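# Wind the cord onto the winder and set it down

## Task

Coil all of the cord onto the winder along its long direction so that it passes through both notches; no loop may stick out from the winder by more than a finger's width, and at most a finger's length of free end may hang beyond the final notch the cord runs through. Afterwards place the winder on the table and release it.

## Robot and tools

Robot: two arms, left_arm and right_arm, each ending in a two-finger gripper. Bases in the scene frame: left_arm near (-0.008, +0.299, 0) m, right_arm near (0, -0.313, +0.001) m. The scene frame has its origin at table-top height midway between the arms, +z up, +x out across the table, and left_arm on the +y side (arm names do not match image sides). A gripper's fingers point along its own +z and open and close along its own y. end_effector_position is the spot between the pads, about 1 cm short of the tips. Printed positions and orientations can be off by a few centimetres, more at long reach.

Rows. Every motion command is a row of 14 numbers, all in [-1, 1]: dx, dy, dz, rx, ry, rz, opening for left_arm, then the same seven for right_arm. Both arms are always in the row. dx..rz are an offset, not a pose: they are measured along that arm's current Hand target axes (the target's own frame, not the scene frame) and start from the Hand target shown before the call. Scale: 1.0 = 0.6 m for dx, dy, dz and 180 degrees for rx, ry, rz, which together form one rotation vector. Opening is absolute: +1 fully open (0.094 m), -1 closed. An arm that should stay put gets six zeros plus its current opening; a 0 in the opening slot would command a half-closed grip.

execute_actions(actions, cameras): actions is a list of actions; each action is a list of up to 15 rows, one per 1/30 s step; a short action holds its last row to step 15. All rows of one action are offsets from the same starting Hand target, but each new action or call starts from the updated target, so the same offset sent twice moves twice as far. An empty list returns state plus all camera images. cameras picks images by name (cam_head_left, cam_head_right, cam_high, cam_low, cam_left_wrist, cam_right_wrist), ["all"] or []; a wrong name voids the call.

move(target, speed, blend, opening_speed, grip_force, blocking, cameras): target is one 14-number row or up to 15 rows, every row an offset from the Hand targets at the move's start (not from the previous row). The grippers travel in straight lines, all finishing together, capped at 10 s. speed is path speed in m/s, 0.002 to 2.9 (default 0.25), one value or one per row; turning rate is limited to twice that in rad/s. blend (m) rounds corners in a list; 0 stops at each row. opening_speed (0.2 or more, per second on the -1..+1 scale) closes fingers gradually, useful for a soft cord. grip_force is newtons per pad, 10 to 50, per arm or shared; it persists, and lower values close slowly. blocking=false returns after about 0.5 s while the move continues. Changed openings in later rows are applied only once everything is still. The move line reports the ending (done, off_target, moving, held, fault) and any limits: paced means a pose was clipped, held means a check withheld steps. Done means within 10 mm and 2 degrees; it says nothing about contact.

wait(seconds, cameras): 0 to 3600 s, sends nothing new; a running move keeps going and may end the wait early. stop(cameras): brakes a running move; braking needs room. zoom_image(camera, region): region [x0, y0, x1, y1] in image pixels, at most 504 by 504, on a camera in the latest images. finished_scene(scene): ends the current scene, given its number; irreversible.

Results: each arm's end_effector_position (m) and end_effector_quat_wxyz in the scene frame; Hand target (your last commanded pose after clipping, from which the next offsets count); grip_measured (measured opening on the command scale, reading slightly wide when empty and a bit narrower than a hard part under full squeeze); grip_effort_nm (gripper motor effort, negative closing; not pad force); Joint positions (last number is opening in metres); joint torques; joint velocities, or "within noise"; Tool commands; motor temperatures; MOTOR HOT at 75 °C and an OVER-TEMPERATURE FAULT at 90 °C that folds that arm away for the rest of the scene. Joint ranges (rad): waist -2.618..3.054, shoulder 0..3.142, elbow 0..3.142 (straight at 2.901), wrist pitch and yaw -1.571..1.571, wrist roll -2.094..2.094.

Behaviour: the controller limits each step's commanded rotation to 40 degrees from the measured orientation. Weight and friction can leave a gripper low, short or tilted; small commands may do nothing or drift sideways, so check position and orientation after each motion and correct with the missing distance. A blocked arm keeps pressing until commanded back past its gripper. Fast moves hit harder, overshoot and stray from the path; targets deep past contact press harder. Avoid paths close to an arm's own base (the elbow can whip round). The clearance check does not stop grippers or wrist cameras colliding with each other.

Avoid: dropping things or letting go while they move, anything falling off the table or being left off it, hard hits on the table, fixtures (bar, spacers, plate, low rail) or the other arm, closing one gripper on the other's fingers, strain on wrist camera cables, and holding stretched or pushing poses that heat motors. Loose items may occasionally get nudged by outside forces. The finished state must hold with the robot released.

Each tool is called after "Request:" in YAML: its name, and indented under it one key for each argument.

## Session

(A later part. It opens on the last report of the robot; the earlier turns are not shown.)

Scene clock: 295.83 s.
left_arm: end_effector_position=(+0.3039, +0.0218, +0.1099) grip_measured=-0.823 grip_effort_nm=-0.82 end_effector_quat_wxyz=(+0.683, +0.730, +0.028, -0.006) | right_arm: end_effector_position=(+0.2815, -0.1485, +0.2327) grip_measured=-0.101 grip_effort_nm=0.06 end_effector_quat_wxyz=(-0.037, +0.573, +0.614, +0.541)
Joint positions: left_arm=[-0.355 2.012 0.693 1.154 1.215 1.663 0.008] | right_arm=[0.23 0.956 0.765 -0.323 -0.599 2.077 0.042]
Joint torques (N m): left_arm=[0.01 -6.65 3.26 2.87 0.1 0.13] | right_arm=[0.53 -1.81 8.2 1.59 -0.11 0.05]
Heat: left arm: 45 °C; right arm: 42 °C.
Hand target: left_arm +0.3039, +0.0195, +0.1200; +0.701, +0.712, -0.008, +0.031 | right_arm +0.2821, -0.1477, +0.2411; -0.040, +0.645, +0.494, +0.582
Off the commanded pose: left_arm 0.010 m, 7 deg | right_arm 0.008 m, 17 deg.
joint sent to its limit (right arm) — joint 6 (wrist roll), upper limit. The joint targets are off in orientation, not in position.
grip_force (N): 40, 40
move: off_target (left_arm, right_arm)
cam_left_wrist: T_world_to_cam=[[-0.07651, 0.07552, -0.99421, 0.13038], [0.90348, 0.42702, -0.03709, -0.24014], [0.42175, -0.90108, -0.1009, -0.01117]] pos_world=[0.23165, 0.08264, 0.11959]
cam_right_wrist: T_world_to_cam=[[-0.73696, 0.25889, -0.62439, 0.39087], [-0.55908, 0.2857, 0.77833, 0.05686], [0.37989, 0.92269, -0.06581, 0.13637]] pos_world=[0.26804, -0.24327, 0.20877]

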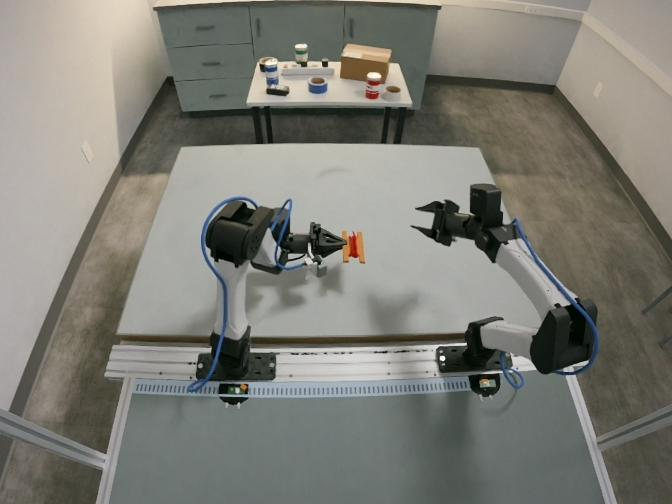

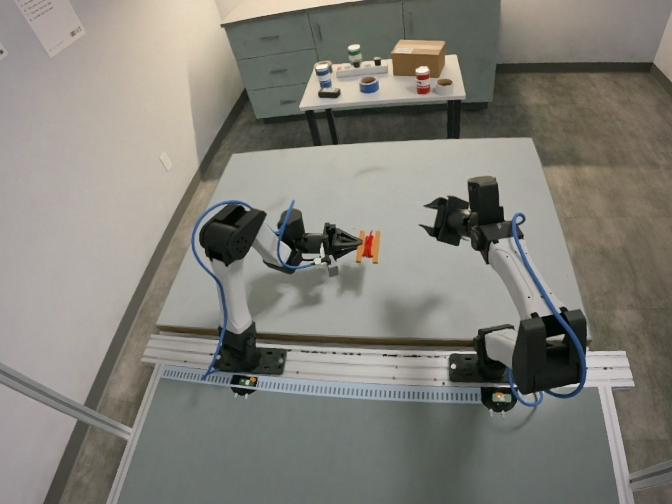

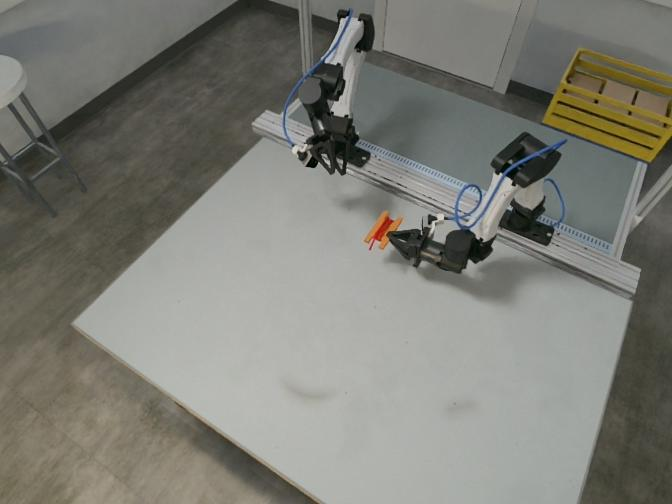

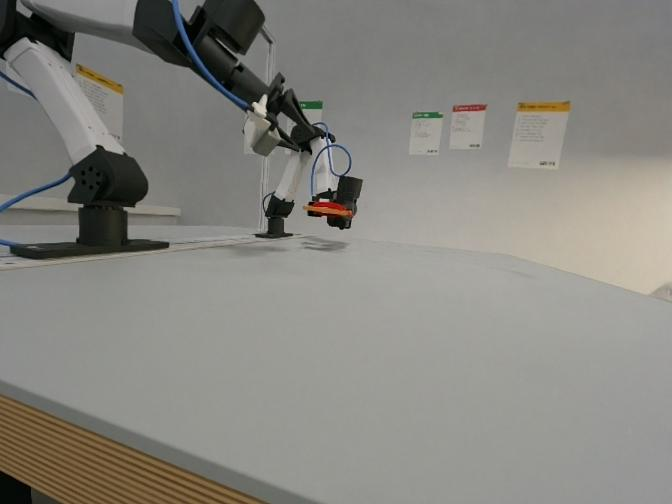

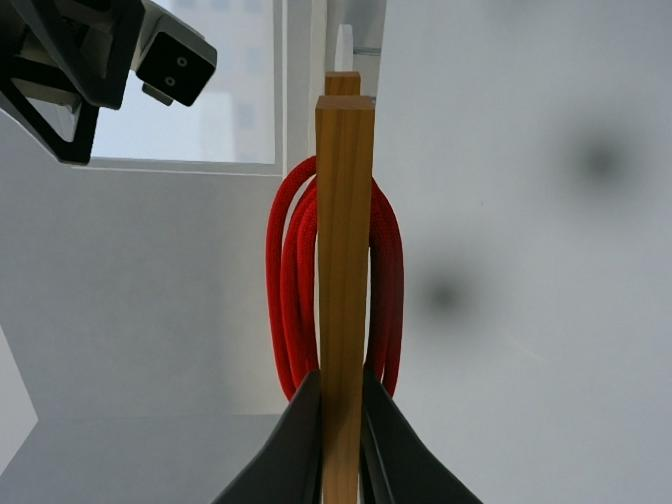

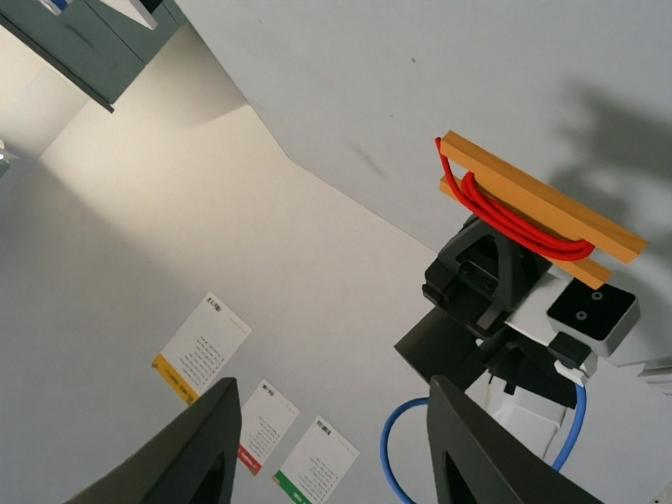

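Request:
move:
  target: [0, 0, 0, 0, 0, 0, -0.96, -0.0312, -0.1038, 0.0455, 0.382, -0.081, -0.555, 0.55]
  speed: 0.2
  opening_speed: 1.0
  cameras: ["cam_head_left", "cam_head_right", "cam_right_wrist", "cam_low", "cam_high"]

Scene clock: 303.03 s.
left_arm: end_effector_position=(+0.3039, +0.0218, +0.1100) grip_measured=-0.823 grip_effort_nm=-0.82 end_effector_quat_wxyz=(+0.683, +0.730, +0.028, -0.006) | right_arm: end_effector_position=(+0.2610, -0.1121, +0.1824) grip_measured=+0.549 grip_effort_nm=0.06 end_effector_quat_wxyz=(+0.130, +0.008, +0.992, +0.004)
Joint positions: left_arm=[-0.355 2.012 0.693 1.155 1.215 1.663 0.008] | right_arm=[0.756 1.606 1.553 -1.314 0.174 0.746 0.073]
Joint torques (N m): left_arm=[0.02 -6.63 3.23 2.94 0.1 0.11] | right_arm=[1.02 -5.2 6.89 0.63 0.26 -0.17]
Heat: left arm: 46 °C; right arm: 41 °C.
Hand target: left_arm +0.3038, +0.0195, +0.1201; +0.701, +0.712, -0.008, +0.031 | right_arm +0.2619, -0.1099, +0.1848; +0.131, -0.001, +0.991, +0.000
Off the commanded pose: left_arm 0.010 m, 7 deg | right_arm 0.004 m, 1 deg.
grip_force (N): 40, 40
move: done
cam_right_wrist: T_world_to_cam=[[-0.01624, -0.99946, -0.02867, -0.10285], [-0.98075, 0.01035, 0.19499, 0.25985], [-0.19458, 0.03128, -0.98039, 0.324]] pos_world=[0.31623, -0.11562, 0.26403]
Images, in order (width x height): cam_head_left 672x504, cam_head_right 672x504, cam_high 672x504, cam_low 672x504, cam_right_wrist 672x504.

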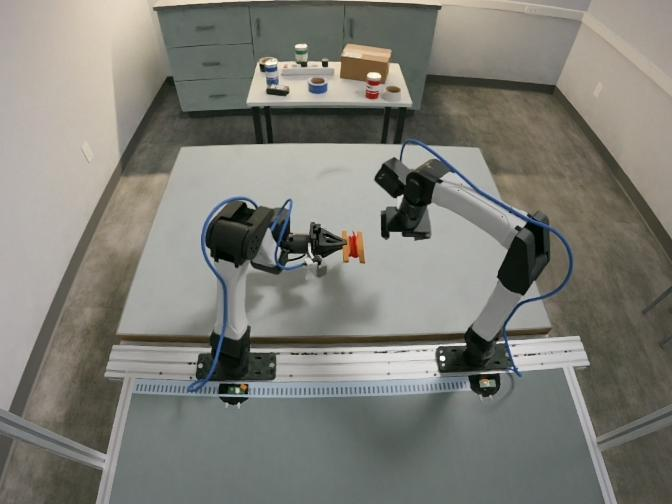

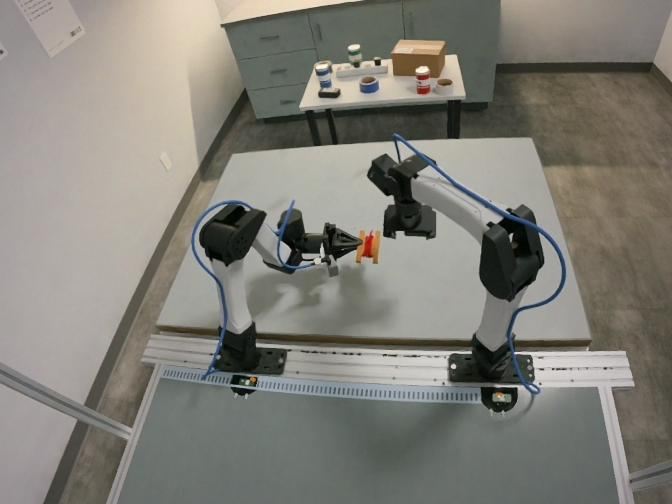

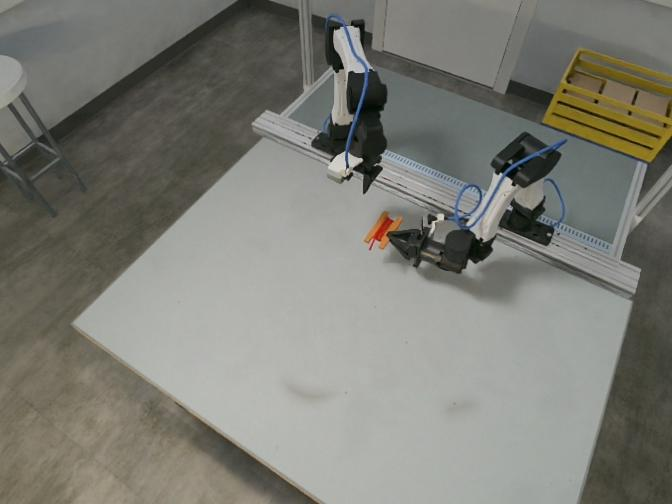

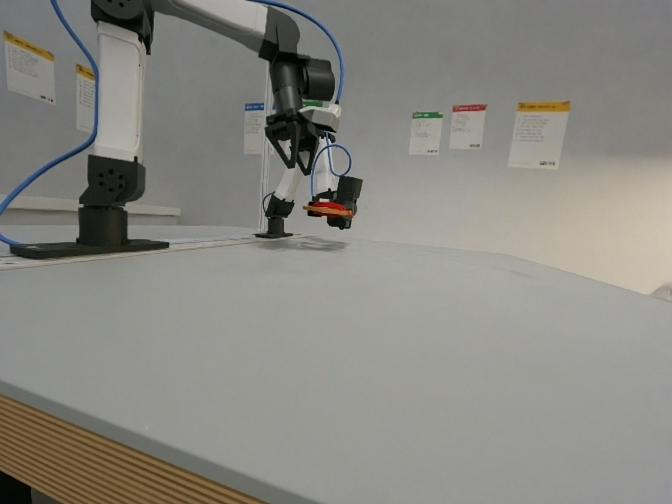

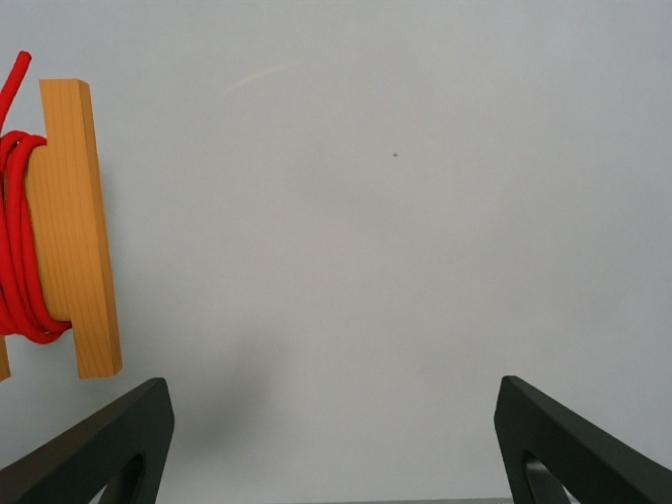

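Request:
move:
  target: [0, 0, 0, 0, 0, 0, -0.96, 0.0274, 0.2, -0.0073, 0, 0, 0, 0.55]
  speed: 0.2
  cameras: ["cam_right_wrist", "cam_low"]

Request:
zoom_image:
  camera: "cam_right_wrist"
  region: [200, 30, 500, 430]

Request:
zoom_image:
  camera: "cam_low"
  region: [285, 180, 375, 245]

Scene clock: 309.10 s.
left_arm: end_effector_position=(+0.3039, +0.0218, +0.1100) grip_measured=-0.823 grip_effort_nm=-0.82 end_effector_quat_wxyz=(+0.683, +0.730, +0.028, -0.006) | right_arm: end_effector_position=(+0.2441, +0.0085, +0.1852) grip_measured=+0.549 grip_effort_nm=0.06 end_effector_quat_wxyz=(+0.130, -0.005, +0.991, +0.004)
Joint positions: left_arm=[-0.355 2.012 0.693 1.155 1.215 1.663 0.008] | right_arm=[1.025 1.963 2.007 -1.459 0.222 0.991 0.073]
Joint torques (N m): left_arm=[0.01 -6.61 3.26 2.94 0.11 0.11] | right_arm=[0.62 -7.56 6.8 0.54 0.23 0.06]
Heat: left arm: 47 °C; right arm: 41 °C.
Hand target: left_arm +0.3038, +0.0195, +0.1201; +0.701, +0.712, -0.008, +0.031 | right_arm +0.2449, +0.0100, +0.1847; +0.131, +0.000, +0.991, +0.000
Off the commanded pose: left_arm 0.010 m, 7 deg | right_arm 0.002 m, 1 deg.
grip_force (N): 40, 40
move: done
cam_right_wrist: T_world_to_cam=[[0.00848, -0.99963, -0.02574, 0.0108], [-0.98105, -0.0133, 0.19331, 0.24206], [-0.19359, 0.02362, -0.9808, 0.31959]] pos_world=[0.29925, 0.00647, 0.26694]
Images, in order (width x height): cam_low 672x504, cam_right_wrist 672x504.

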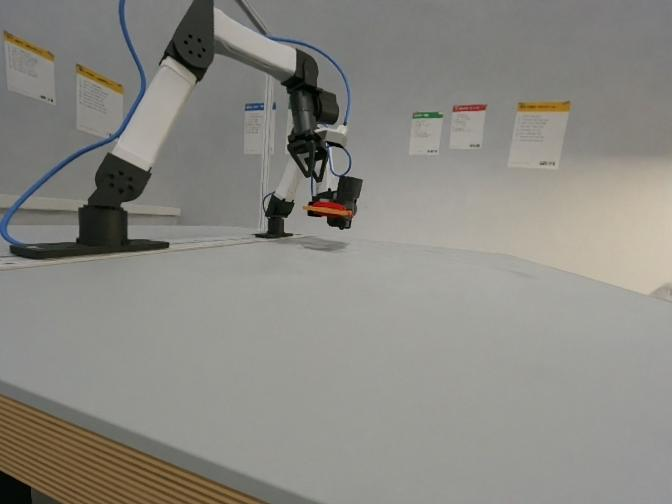

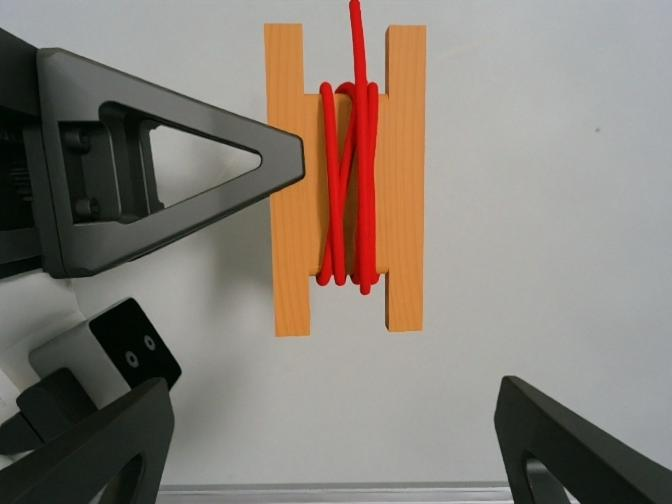

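Scaled by 1.260 from the camera's image (finer frame: 960x720).

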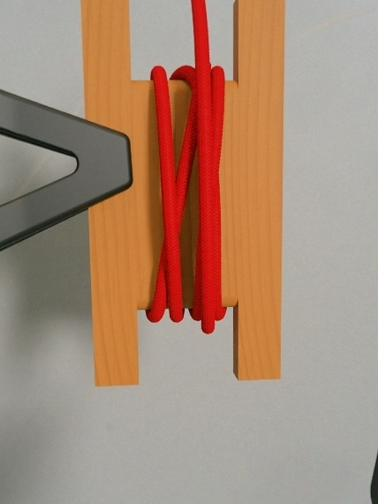

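Scaled by 5.600 from the camera's image (finer frame: 960x720).

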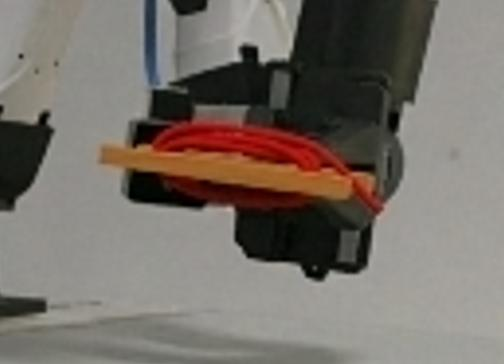

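Request:
move:
  target: [0, 0, 0, 0, 0, 0, -0.96, 0.0549, -0.003, 0.0251, 0, -0.139, 0, 0.45]
  speed: 0.15
  cameras: ["cam_right_wrist", "cam_head_left"]

Request:
zoom_image:
  camera: "cam_head_left"
  region: [270, 190, 400, 300]

Scene clock: 320.93 s.
left_arm: end_effector_position=(+0.3039, +0.0218, +0.1100) grip_measured=-0.823 grip_effort_nm=-0.82 end_effector_quat_wxyz=(+0.683, +0.730, +0.028, -0.006) | right_arm: end_effector_position=(+0.2183, +0.0084, +0.1563) grip_measured=+0.452 grip_effort_nm=-0.09 end_effector_quat_wxyz=(+0.335, -0.007, +0.942, -0.011)
Joint positions: left_arm=[-0.355 2.012 0.693 1.155 1.215 1.663 0.008] | right_arm=[1.26 1.764 1.49 -1.059 0.656 1.156 0.068]
Joint torques (N m): left_arm=[-0.02 -6.65 3.25 2.93 0.1 0.11] | right_arm=[0.87 -9.63 4.49 0.87 0.53 0.07]
Motor temperatures (°C): left_arm=[25 37 43 49 25 25 27] | right_arm=[22 41 40 37 24 27 26]
Heat: left arm: 49 °C; right arm: 41 °C.
Hand target: left_arm +0.3038, +0.0195, +0.1201; +0.701, +0.712, -0.008, +0.031 | right_arm +0.2170, +0.0082, +0.1617; +0.342, +0.000, +0.940, +0.000
Off the commanded pose: left_arm 0.010 m, 7 deg | right_arm 0.005 m, 2 deg.
grip_force (N): 40, 40
move: done
cam_right_wrist: T_world_to_cam=[[0.0122, -0.99989, 0.00805, 0.00416], [-0.97406, -0.0137, -0.22588, 0.28639], [0.22596, -0.00509, -0.97412, 0.19391]] pos_world=[0.23509, 0.00907, 0.25355]
Images, in order (width x height): cam_head_left 672x504, cam_right_wrist 672x504.

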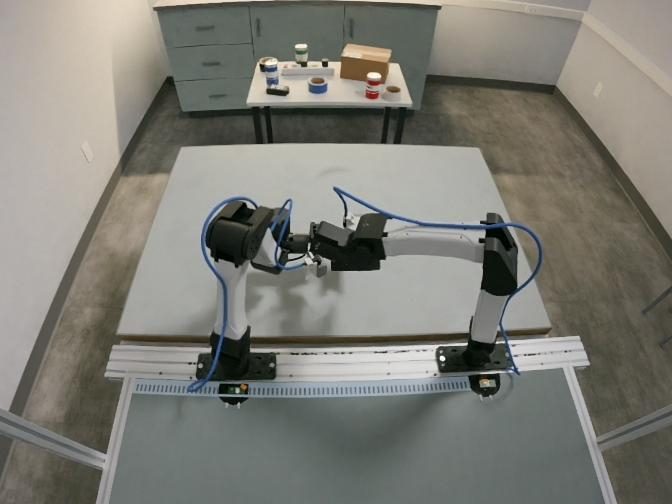

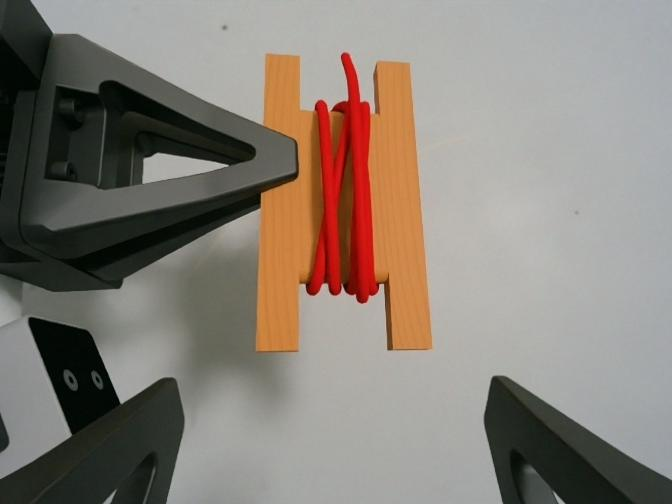

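Scaled by 3.877 from the camera's image (finer frame: 960x720).

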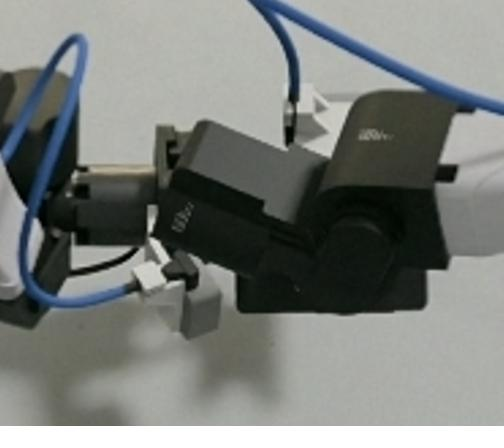

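Request:
execute_actions:
  actions: []
  cameras: ["all"]

Scene clock: 322.20 s.
left_arm: end_effector_position=(+0.3039, +0.0218, +0.1100) grip_measured=-0.823 grip_effort_nm=-0.82 end_effector_quat_wxyz=(+0.683, +0.730, +0.028, -0.006) | right_arm: end_effector_position=(+0.2184, +0.0085, +0.1564) grip_measured=+0.452 grip_effort_nm=-0.10 end_effector_quat_wxyz=(+0.336, -0.007, +0.942, -0.011)
Joint positions: left_arm=[-0.355 2.012 0.693 1.155 1.215 1.663 0.008] | right_arm=[1.26 1.764 1.49 -1.058 0.657 1.156 0.068]
Joint velocities: within noise
Joint torques (N m): left_arm=[-0.01 -6.64 3.29 2.93 0.1 0.11] | right_arm=[1.05 -9.7 4.46 0.84 0.5 0.08]
Motor temperatures (°C): left_arm=[25 37 43 49 25 25 27] | right_arm=[22 41 40 37 24 27 26]
Heat: left arm: 49 °C; right arm: 41 °C.
Hand target: left_arm +0.3038, +0.0195, +0.1201; +0.701, +0.712, -0.008, +0.031 | right_arm +0.2170, +0.0082, +0.1617; +0.342, +0.000, +0.940, +0.000
Tool commands: left_gripper/opening=-0.96 right_gripper/opening=+0.45
Off the commanded pose: left_arm 0.010 m, 7 deg | right_arm 0.005 m, 2 deg.
grip_force (N): 40, 40
camera_calibration:
cam_left_wrist: T_world_to_cam=[[-0.07619, 0.07535, -0.99424, 0.13032], [0.90346, 0.42708, -0.03687, -0.24017], [0.42185, -0.90107, -0.10061, -0.01122]] pos_world=[0.23165, 0.08264, 0.11959]
cam_right_wrist: T_world_to_cam=[[0.01204, -0.9999, 0.00781, 0.00435], [-0.97397, -0.0135, -0.22628, 0.28649], [0.22637, -0.00488, -0.97403, 0.19389]] pos_world=[0.23509, 0.00917, 0.25365]

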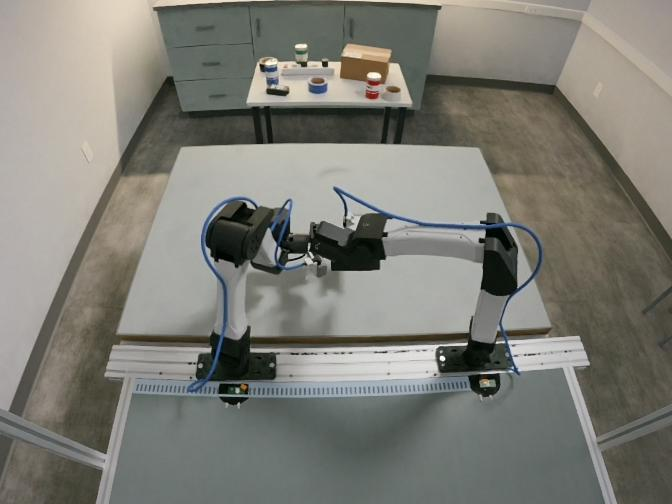

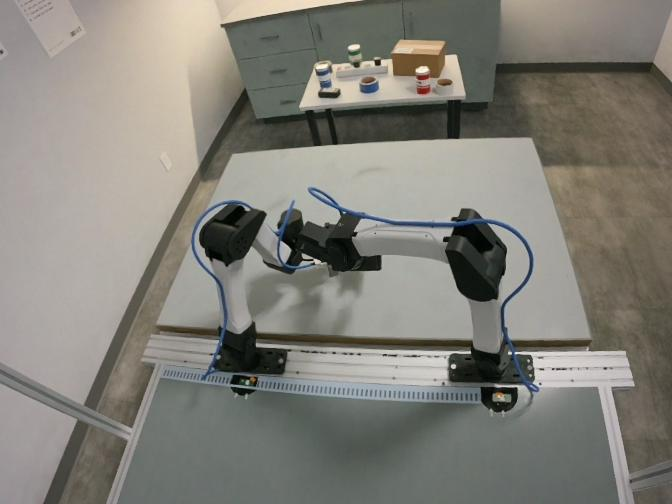

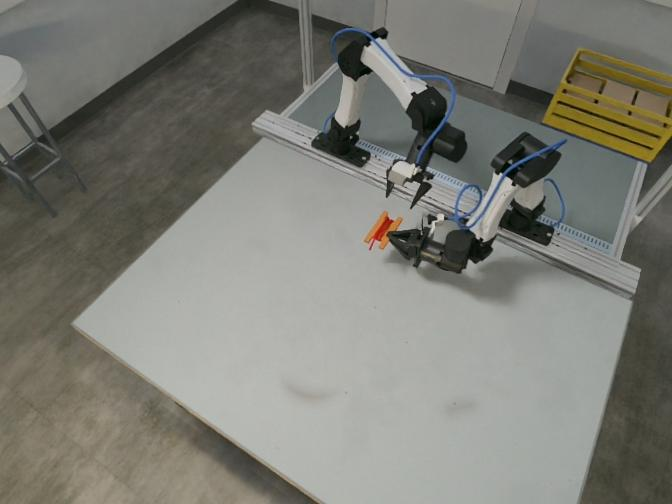

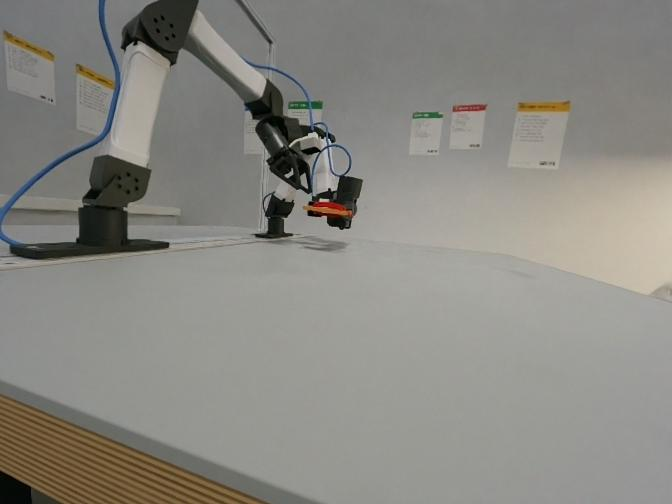

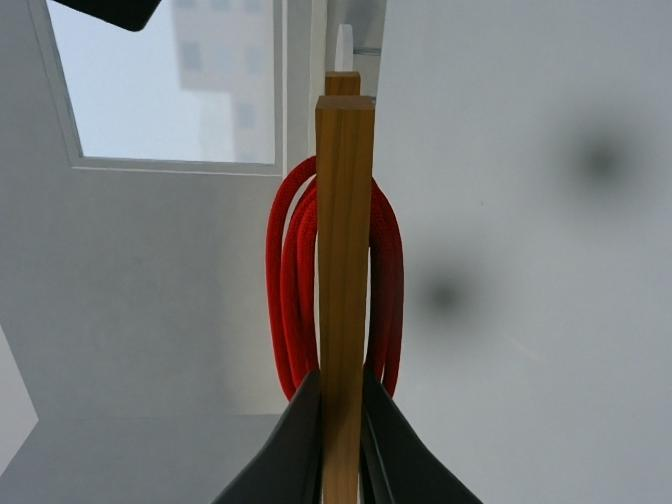

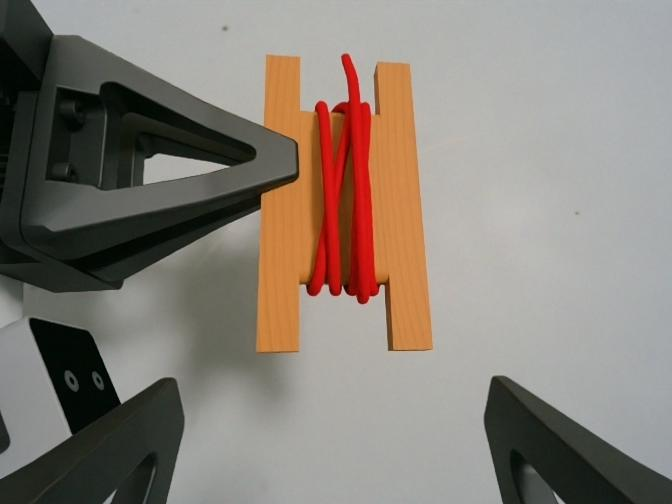

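Request:
zoom_image:
  camera: "cam_low"
  region: [290, 190, 370, 235]

Request:
zoom_image:
  camera: "cam_high"
  region: [340, 190, 440, 265]

Request:
zoom_image:
  camera: "cam_right_wrist"
  region: [240, 30, 460, 195]

Scaled by 6.300 from the camera's image (finer frame: 960x720).

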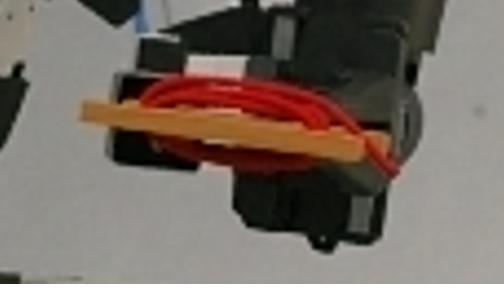

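Scaled by 5.040 from the camera's image (finer frame: 960x720).

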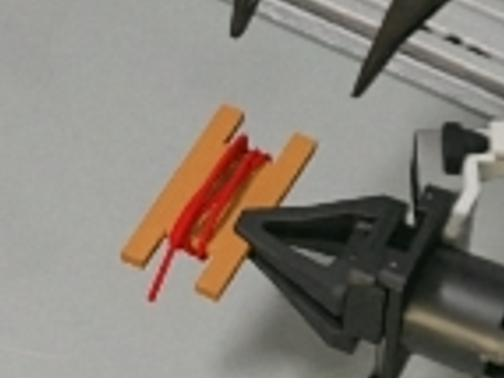

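Scaled by 2.291 from the camera's image (finer frame: 960x720).

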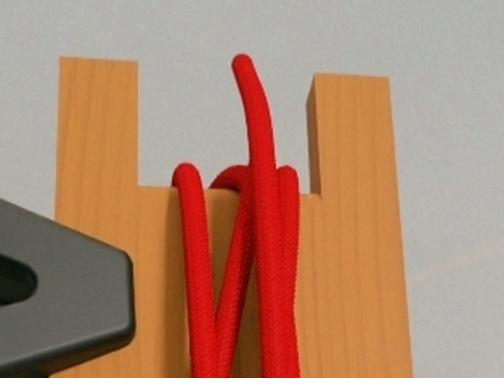

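Request:
move:
  target: [0,0,0,0,0,0,-0.96, 0,0,0.075,0,0,0,0.45]
  speed: 0.12
  cameras: ["cam_right_wrist"]

Scene clock: 329.23 s.
left_arm: end_effector_position=(+0.3039, +0.0218, +0.1100) grip_measured=-0.823 grip_effort_nm=-0.82 end_effector_quat_wxyz=(+0.683, +0.730, +0.028, -0.006) | right_arm: end_effector_position=(+0.2453, +0.0088, +0.1362) grip_measured=+0.452 grip_effort_nm=-0.10 end_effector_quat_wxyz=(+0.348, +0.004, +0.937, +0.006)
Joint positions: left_arm=[-0.355 2.012 0.693 1.155 1.215 1.663 0.008] | right_arm=[1.192 1.764 1.391 -0.866 0.651 1.081 0.068]
Joint torques (N m): left_arm=[-0.03 -6.6 3.26 2.94 0.1 0.11] | right_arm=[-0.1 -6.8 4.62 0.93 0.3 -0.11]
Heat: left arm: 50 °C; right arm: 43 °C.
Hand target: left_arm +0.3038, +0.0195, +0.1201; +0.701, +0.712, -0.008, +0.031 | right_arm +0.2459, +0.0081, +0.1273; +0.342, +0.000, +0.940, +0.000
Off the commanded pose: left_arm 0.010 m, 7 deg | right_arm 0.009 m, 1 deg.
grip_force (N): 40, 40
move: done
cam_right_wrist: T_world_to_cam=[[0.00274, -0.99947, -0.03241, 0.01215], [-0.96755, 0.00554, -0.25263, 0.30988], [0.25267, 0.03205, -0.96702, 0.16037]] pos_world=[0.25927, 0.00529, 0.23376]

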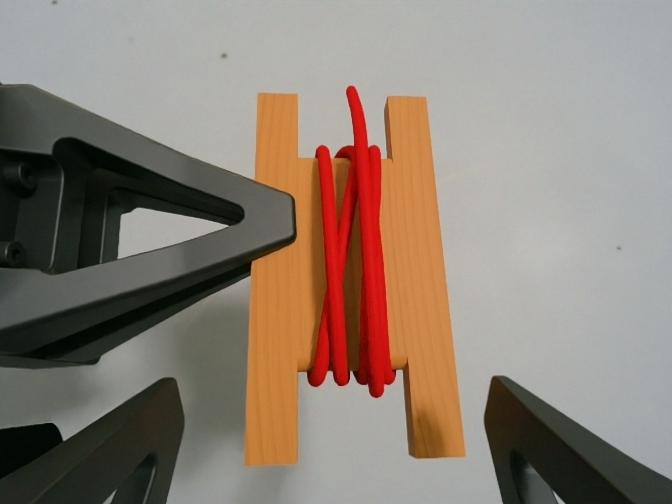

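Request:
move:
  target: [0,0,0,0,0,0,-0.96, 0,-0.009,0.022,0,0,0,0.5]
  speed: 0.1
  cameras: ["cam_right_wrist"]

Scene clock: 330.63 s.
left_arm: end_effector_position=(+0.3039, +0.0218, +0.1100) grip_measured=-0.823 grip_effort_nm=-0.82 end_effector_quat_wxyz=(+0.683, +0.730, +0.028, -0.006) | right_arm: end_effector_position=(+0.2542, +0.0035, +0.1247) grip_measured=+0.498 grip_effort_nm=0.07 end_effector_quat_wxyz=(+0.348, +0.004, +0.938, +0.004)
Joint positions: left_arm=[-0.355 2.012 0.693 1.155 1.215 1.663 0.008] | right_arm=[1.162 1.764 1.344 -0.802 0.642 1.047 0.07]
Joint torques (N m): left_arm=[-0.01 -6.61 3.23 2.93 0.1 0.11] | right_arm=[-0.14 -7.17 4.62 1.03 0.33 -0.17]
Heat: left arm: 50 °C; right arm: 43 °C.
Hand target: left_arm +0.3038, +0.0195, +0.1201; +0.701, +0.712, -0.008, +0.031 | right_arm +0.2544, +0.0028, +0.1172; +0.342, -0.001, +0.940, +0.000
Off the commanded pose: left_arm 0.010 m, 7 deg | right_arm 0.008 m, 1 deg.
grip_force (N): 40, 40
move: done
cam_right_wrist: T_world_to_cam=[[0.00203, -0.99958, -0.02876, 0.00625], [-0.96789, 0.00526, -0.25133, 0.31562], [0.25138, 0.02835, -0.96747, 0.14755]] pos_world=[0.26838, 0.00041, 0.22226]

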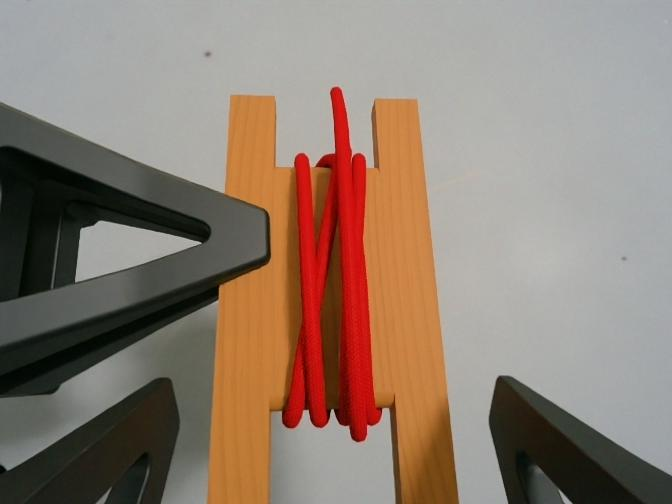

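Request:
move:
  target: [0,0,0,0,0,0,-0.96, 0.0088,0,0.0325,0,0,0,0.5]
  speed: 0.08
  cameras: ["cam_right_wrist", "cam_low"]

Scene clock: 332.10 s.
left_arm: end_effector_position=(+0.3039, +0.0218, +0.1100) grip_measured=-0.823 grip_effort_nm=-0.82 end_effector_quat_wxyz=(+0.683, +0.730, +0.028, -0.006) | right_arm: end_effector_position=(+0.2626, +0.0037, +0.1074) grip_measured=+0.498 grip_effort_nm=0.06 end_effector_quat_wxyz=(+0.348, +0.004, +0.937, +0.005)
Joint positions: left_arm=[-0.355 2.012 0.693 1.155 1.215 1.663 0.008] | right_arm=[1.14 1.786 1.298 -0.717 0.634 1.021 0.07]
Joint torques (N m): left_arm=[-0.01 -6.63 3.23 2.94 0.11 0.11] | right_arm=[-0.08 -6.82 4.66 1.08 0.28 -0.16]
Heat: left arm: 50 °C; right arm: 43 °C.
Hand target: left_arm +0.3038, +0.0195, +0.1201; +0.701, +0.712, -0.008, +0.031 | right_arm +0.2629, +0.0027, +0.0988; +0.342, +0.000, +0.940, +0.000
Off the commanded pose: left_arm 0.010 m, 7 deg | right_arm 0.009 m, 1 deg.
grip_force (N): 40, 40
move: done
cam_right_wrist: T_world_to_cam=[[0.00239, -0.99952, -0.03074, 0.00604], [-0.9676, 0.00545, -0.25243, 0.31935], [0.25247, 0.03035, -0.96713, 0.12838]] pos_world=[0.27657, 0.0004, 0.20496]
Images, in order (width x height): cam_low 672x504, cam_right_wrist 672x504.

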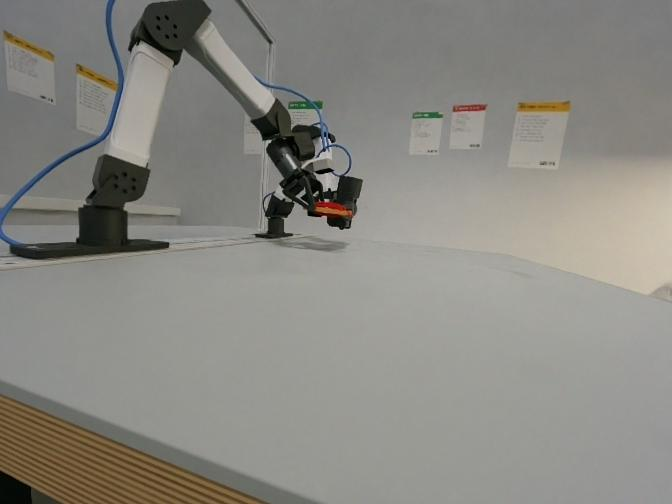

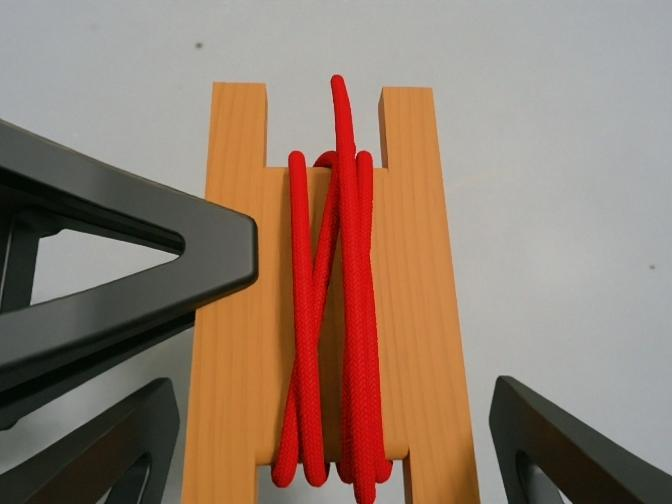

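Request:
move:
  target: [0,0,0,0,0,0,-0.96, 0,0,0,0,0,0,0.08]
  opening_speed: 0.4
  grip_force: 40
  cameras: ["cam_right_wrist"]

Scene clock: 333.67 s.
left_arm: end_effector_position=(+0.3039, +0.0218, +0.1100) grip_measured=-0.823 grip_effort_nm=-0.82 end_effector_quat_wxyz=(+0.683, +0.730, +0.028, -0.006) | right_arm: end_effector_position=(+0.2625, +0.0040, +0.1074) grip_measured=+0.178 grip_effort_nm=-0.86 end_effector_quat_wxyz=(+0.348, +0.003, +0.937, +0.006)
Joint positions: left_arm=[-0.355 2.012 0.693 1.155 1.215 1.663 0.008] | right_arm=[1.14 1.786 1.298 -0.715 0.633 1.018 0.055]
Joint torques (N m): left_arm=[0.02 -6.57 3.26 2.94 0.1 0.11] | right_arm=[-0.02 -6.99 4.67 1.04 0.29 -0.12]
Heat: left arm: 50 °C; right arm: 43 °C.
Hand target: left_arm +0.3038, +0.0195, +0.1200; +0.701, +0.712, -0.008, +0.031 | right_arm +0.2629, +0.0027, +0.0987; +0.342, +0.000, +0.940, +0.000
Off the commanded pose: left_arm 0.010 m, 7 deg | right_arm 0.009 m, 1 deg.
grip_force (N): 40, 40
move: done
cam_right_wrist: T_world_to_cam=[[0.0048, -0.99952, -0.03051, 0.00573], [-0.96771, 0.00305, -0.25206, 0.3193], [0.25203, 0.03073, -0.96723, 0.12851]] pos_world=[0.27658, 0.0008, 0.20496]

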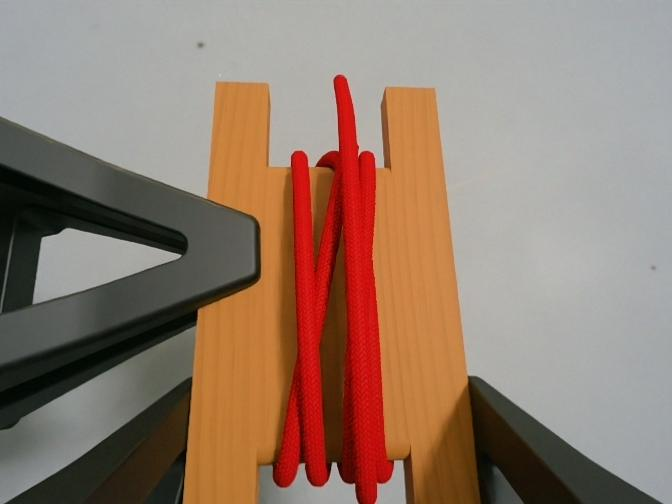

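Request:
move:
  target:
    - [0,0,0,0,0,0,-0.2, 0,0,0,0,0,0,0.08]
    - [0,0,-0.1,0,0,0,-0.2, 0,0,0,0,0,0,0.08]
    - [0,0,-0.22,0,0,0,-0.2, 0,0,0,0,0,0,0.08]
  speed: [0.1, 0.1, 0.2]
  opening_speed: 0.8
  blend: [0, 0.02, 0]
  cameras: ["cam_right_wrist", "cam_low", "cam_high"]

Scene clock: 337.03 s.
left_arm: end_effector_position=(+0.3035, +0.1491, +0.1127) grip_measured=-0.202 grip_effort_nm=0.14 end_effector_quat_wxyz=(+0.703, +0.710, +0.028, +0.032) | right_arm: end_effector_position=(+0.2623, +0.0043, +0.1071) grip_measured=+0.178 grip_effort_nm=-0.86 end_effector_quat_wxyz=(+0.347, +0.003, +0.938, +0.007)
Joint positions: left_arm=[0.049 1.97 0.586 1.147 1.566 1.8 0.037] | right_arm=[1.14 1.786 1.298 -0.715 0.63 1.018 0.055]
Joint torques (N m): left_arm=[1.01 -9.72 2.76 1.57 0.39 0.18] | right_arm=[-0.14 -6.9 4.64 1.01 0.34 -0.06]
Heat: left arm: 50 °C; right arm: 43 °C.
Hand target: left_arm +0.2995, +0.1514, +0.1219; +0.701, +0.712, -0.008, +0.031 | right_arm +0.2629, +0.0027, +0.0987; +0.342, +0.000, +0.940, +0.000
Off the commanded pose: left_arm 0.010 m, 4 deg | right_arm 0.009 m, 1 deg.
joint sent to its limit (left arm) — joint 5 (wrist yaw), upper limit. The joint targets still meet the commanded pose.
grip_force (N): 40, 40
move: off_target (left_arm)
cam_right_wrist: T_world_to_cam=[[0.00596, -0.99948, -0.03164, 0.00583], [-0.96825, 0.00214, -0.24998, 0.31896], [0.24992, 0.03212, -0.96773, 0.12889]] pos_world=[0.27659, 0.001, 0.20465]
Images, in order (width x height): cam_high 672x504, cam_low 672x504, cam_right_wrist 672x504.

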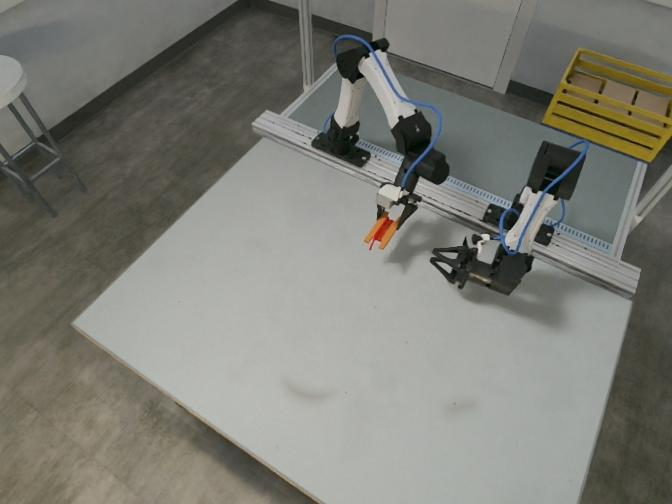

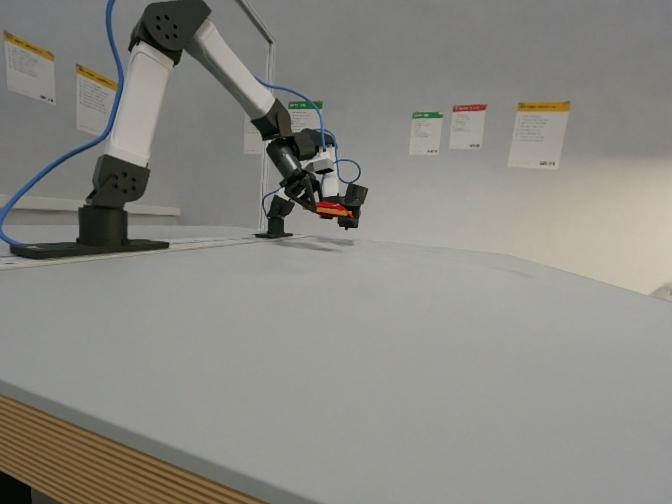

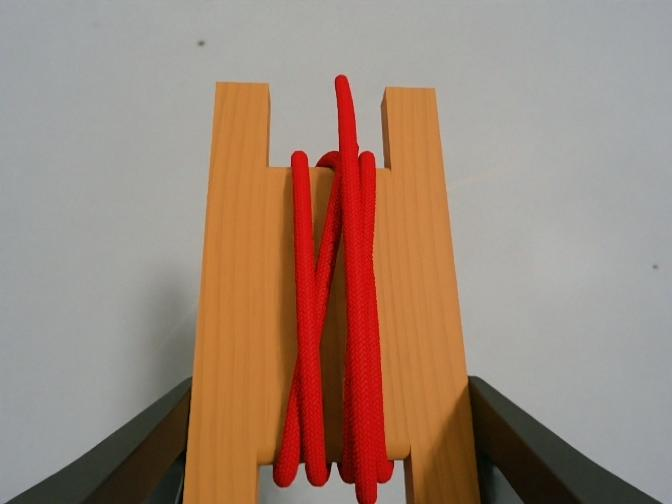

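Request:
zoom_image:
  camera: "cam_low"
  region: [290, 185, 370, 230]

Request:
zoom_image:
  camera: "cam_high"
  region: [345, 190, 425, 255]

Request:
zoom_image:
  camera: "cam_right_wrist"
  region: [200, 60, 450, 260]

Scaled by 6.300 from the camera's image (finer frame: 960x720).

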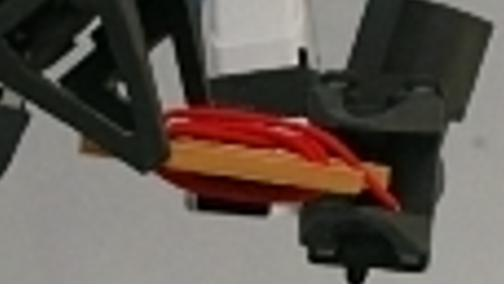

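Scaled by 6.300 from the camera's image (finer frame: 960x720).

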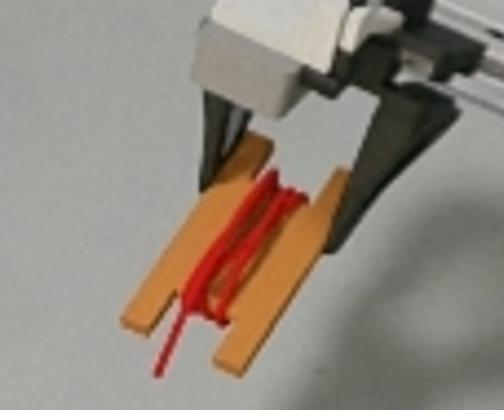

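Scaled by 2.016 from the camera's image (finer frame: 960x720).

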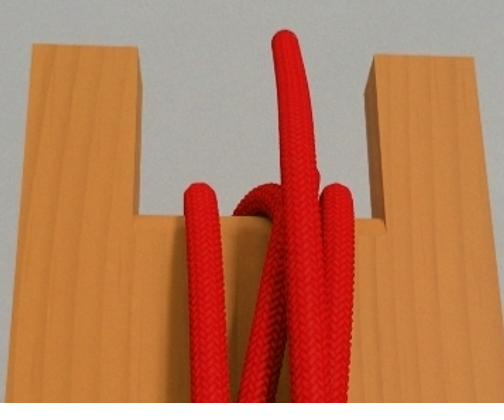

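Request:
move:
  target: [-0.022,0.15,-0.087,0,0.3535,-0.3535,-0.2, 0.0292,0.0933,-0.0093,0,0,0,0.08]
  speed: [0.2]
  cameras: ["cam_high", "cam_head_left", "cam_right_wrist"]

Scene clock: 350.87 s.
left_arm: end_effector_position=(+0.2753, +0.2037, +0.1970) grip_measured=-0.202 grip_effort_nm=0.13 end_effector_quat_wxyz=(+0.504, +0.495, +0.707, +0.023) | right_arm: end_effector_position=(+0.2456, +0.0540, +0.0904) grip_measured=+0.178 grip_effort_nm=-0.86 end_effector_quat_wxyz=(+0.337, -0.004, +0.941, +0.000)
Joint positions: left_arm=[-0.106 0.849 0.644 -0.374 0.43 0.903 0.037] | right_arm=[1.228 1.974 1.497 -0.809 0.645 1.116 0.055]
Joint torques (N m): left_arm=[-0.1 -0.64 9.09 1.91 0.13 -0.07] | right_arm=[1.07 -8.13 7.3 0.74 0.52 0.09]
Heat: left arm: 46 °C; right arm: 43 °C.
Hand target: left_arm +0.2797, +0.2017, +0.2118; +0.516, +0.492, +0.701, +0.027 | right_arm +0.2459, +0.0588, +0.0917; +0.342, -0.001, +0.940, +0.000
Off the commanded pose: left_arm 0.016 m, 2 deg | right_arm 0.005 m, 1 deg.
grip_force (N): 40, 40
move: off_target (left_arm)
cam_right_wrist: T_world_to_cam=[[0.01383, -0.99981, -0.01393, 0.05147], [-0.97306, -0.01025, -0.23033, 0.29858], [0.23014, 0.01674, -0.97301, 0.12142]] pos_world=[0.26188, 0.05249, 0.18764]
Images, in order (width x height): cam_head_left 672x504, cam_high 672x504, cam_right_wrist 672x504.

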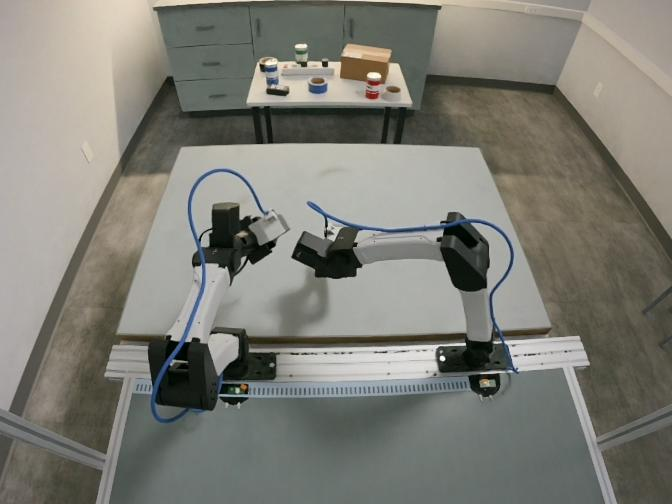

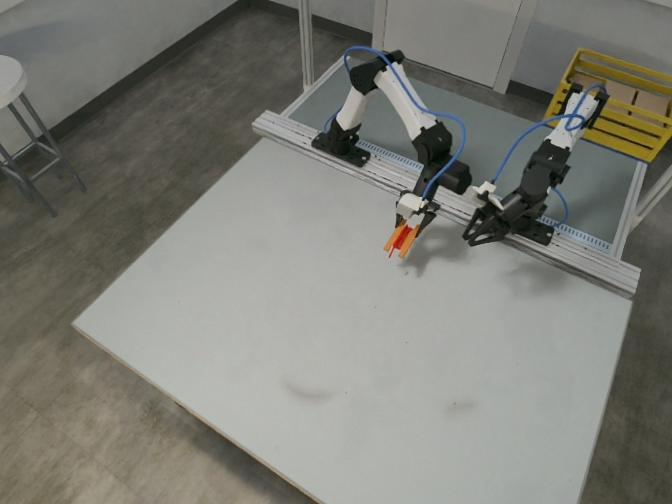

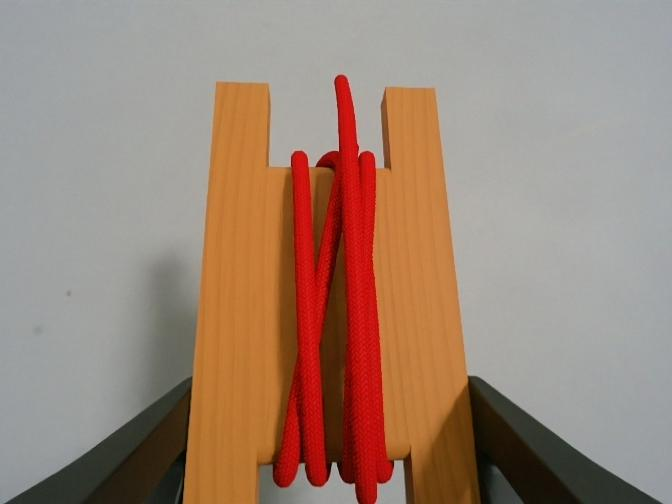

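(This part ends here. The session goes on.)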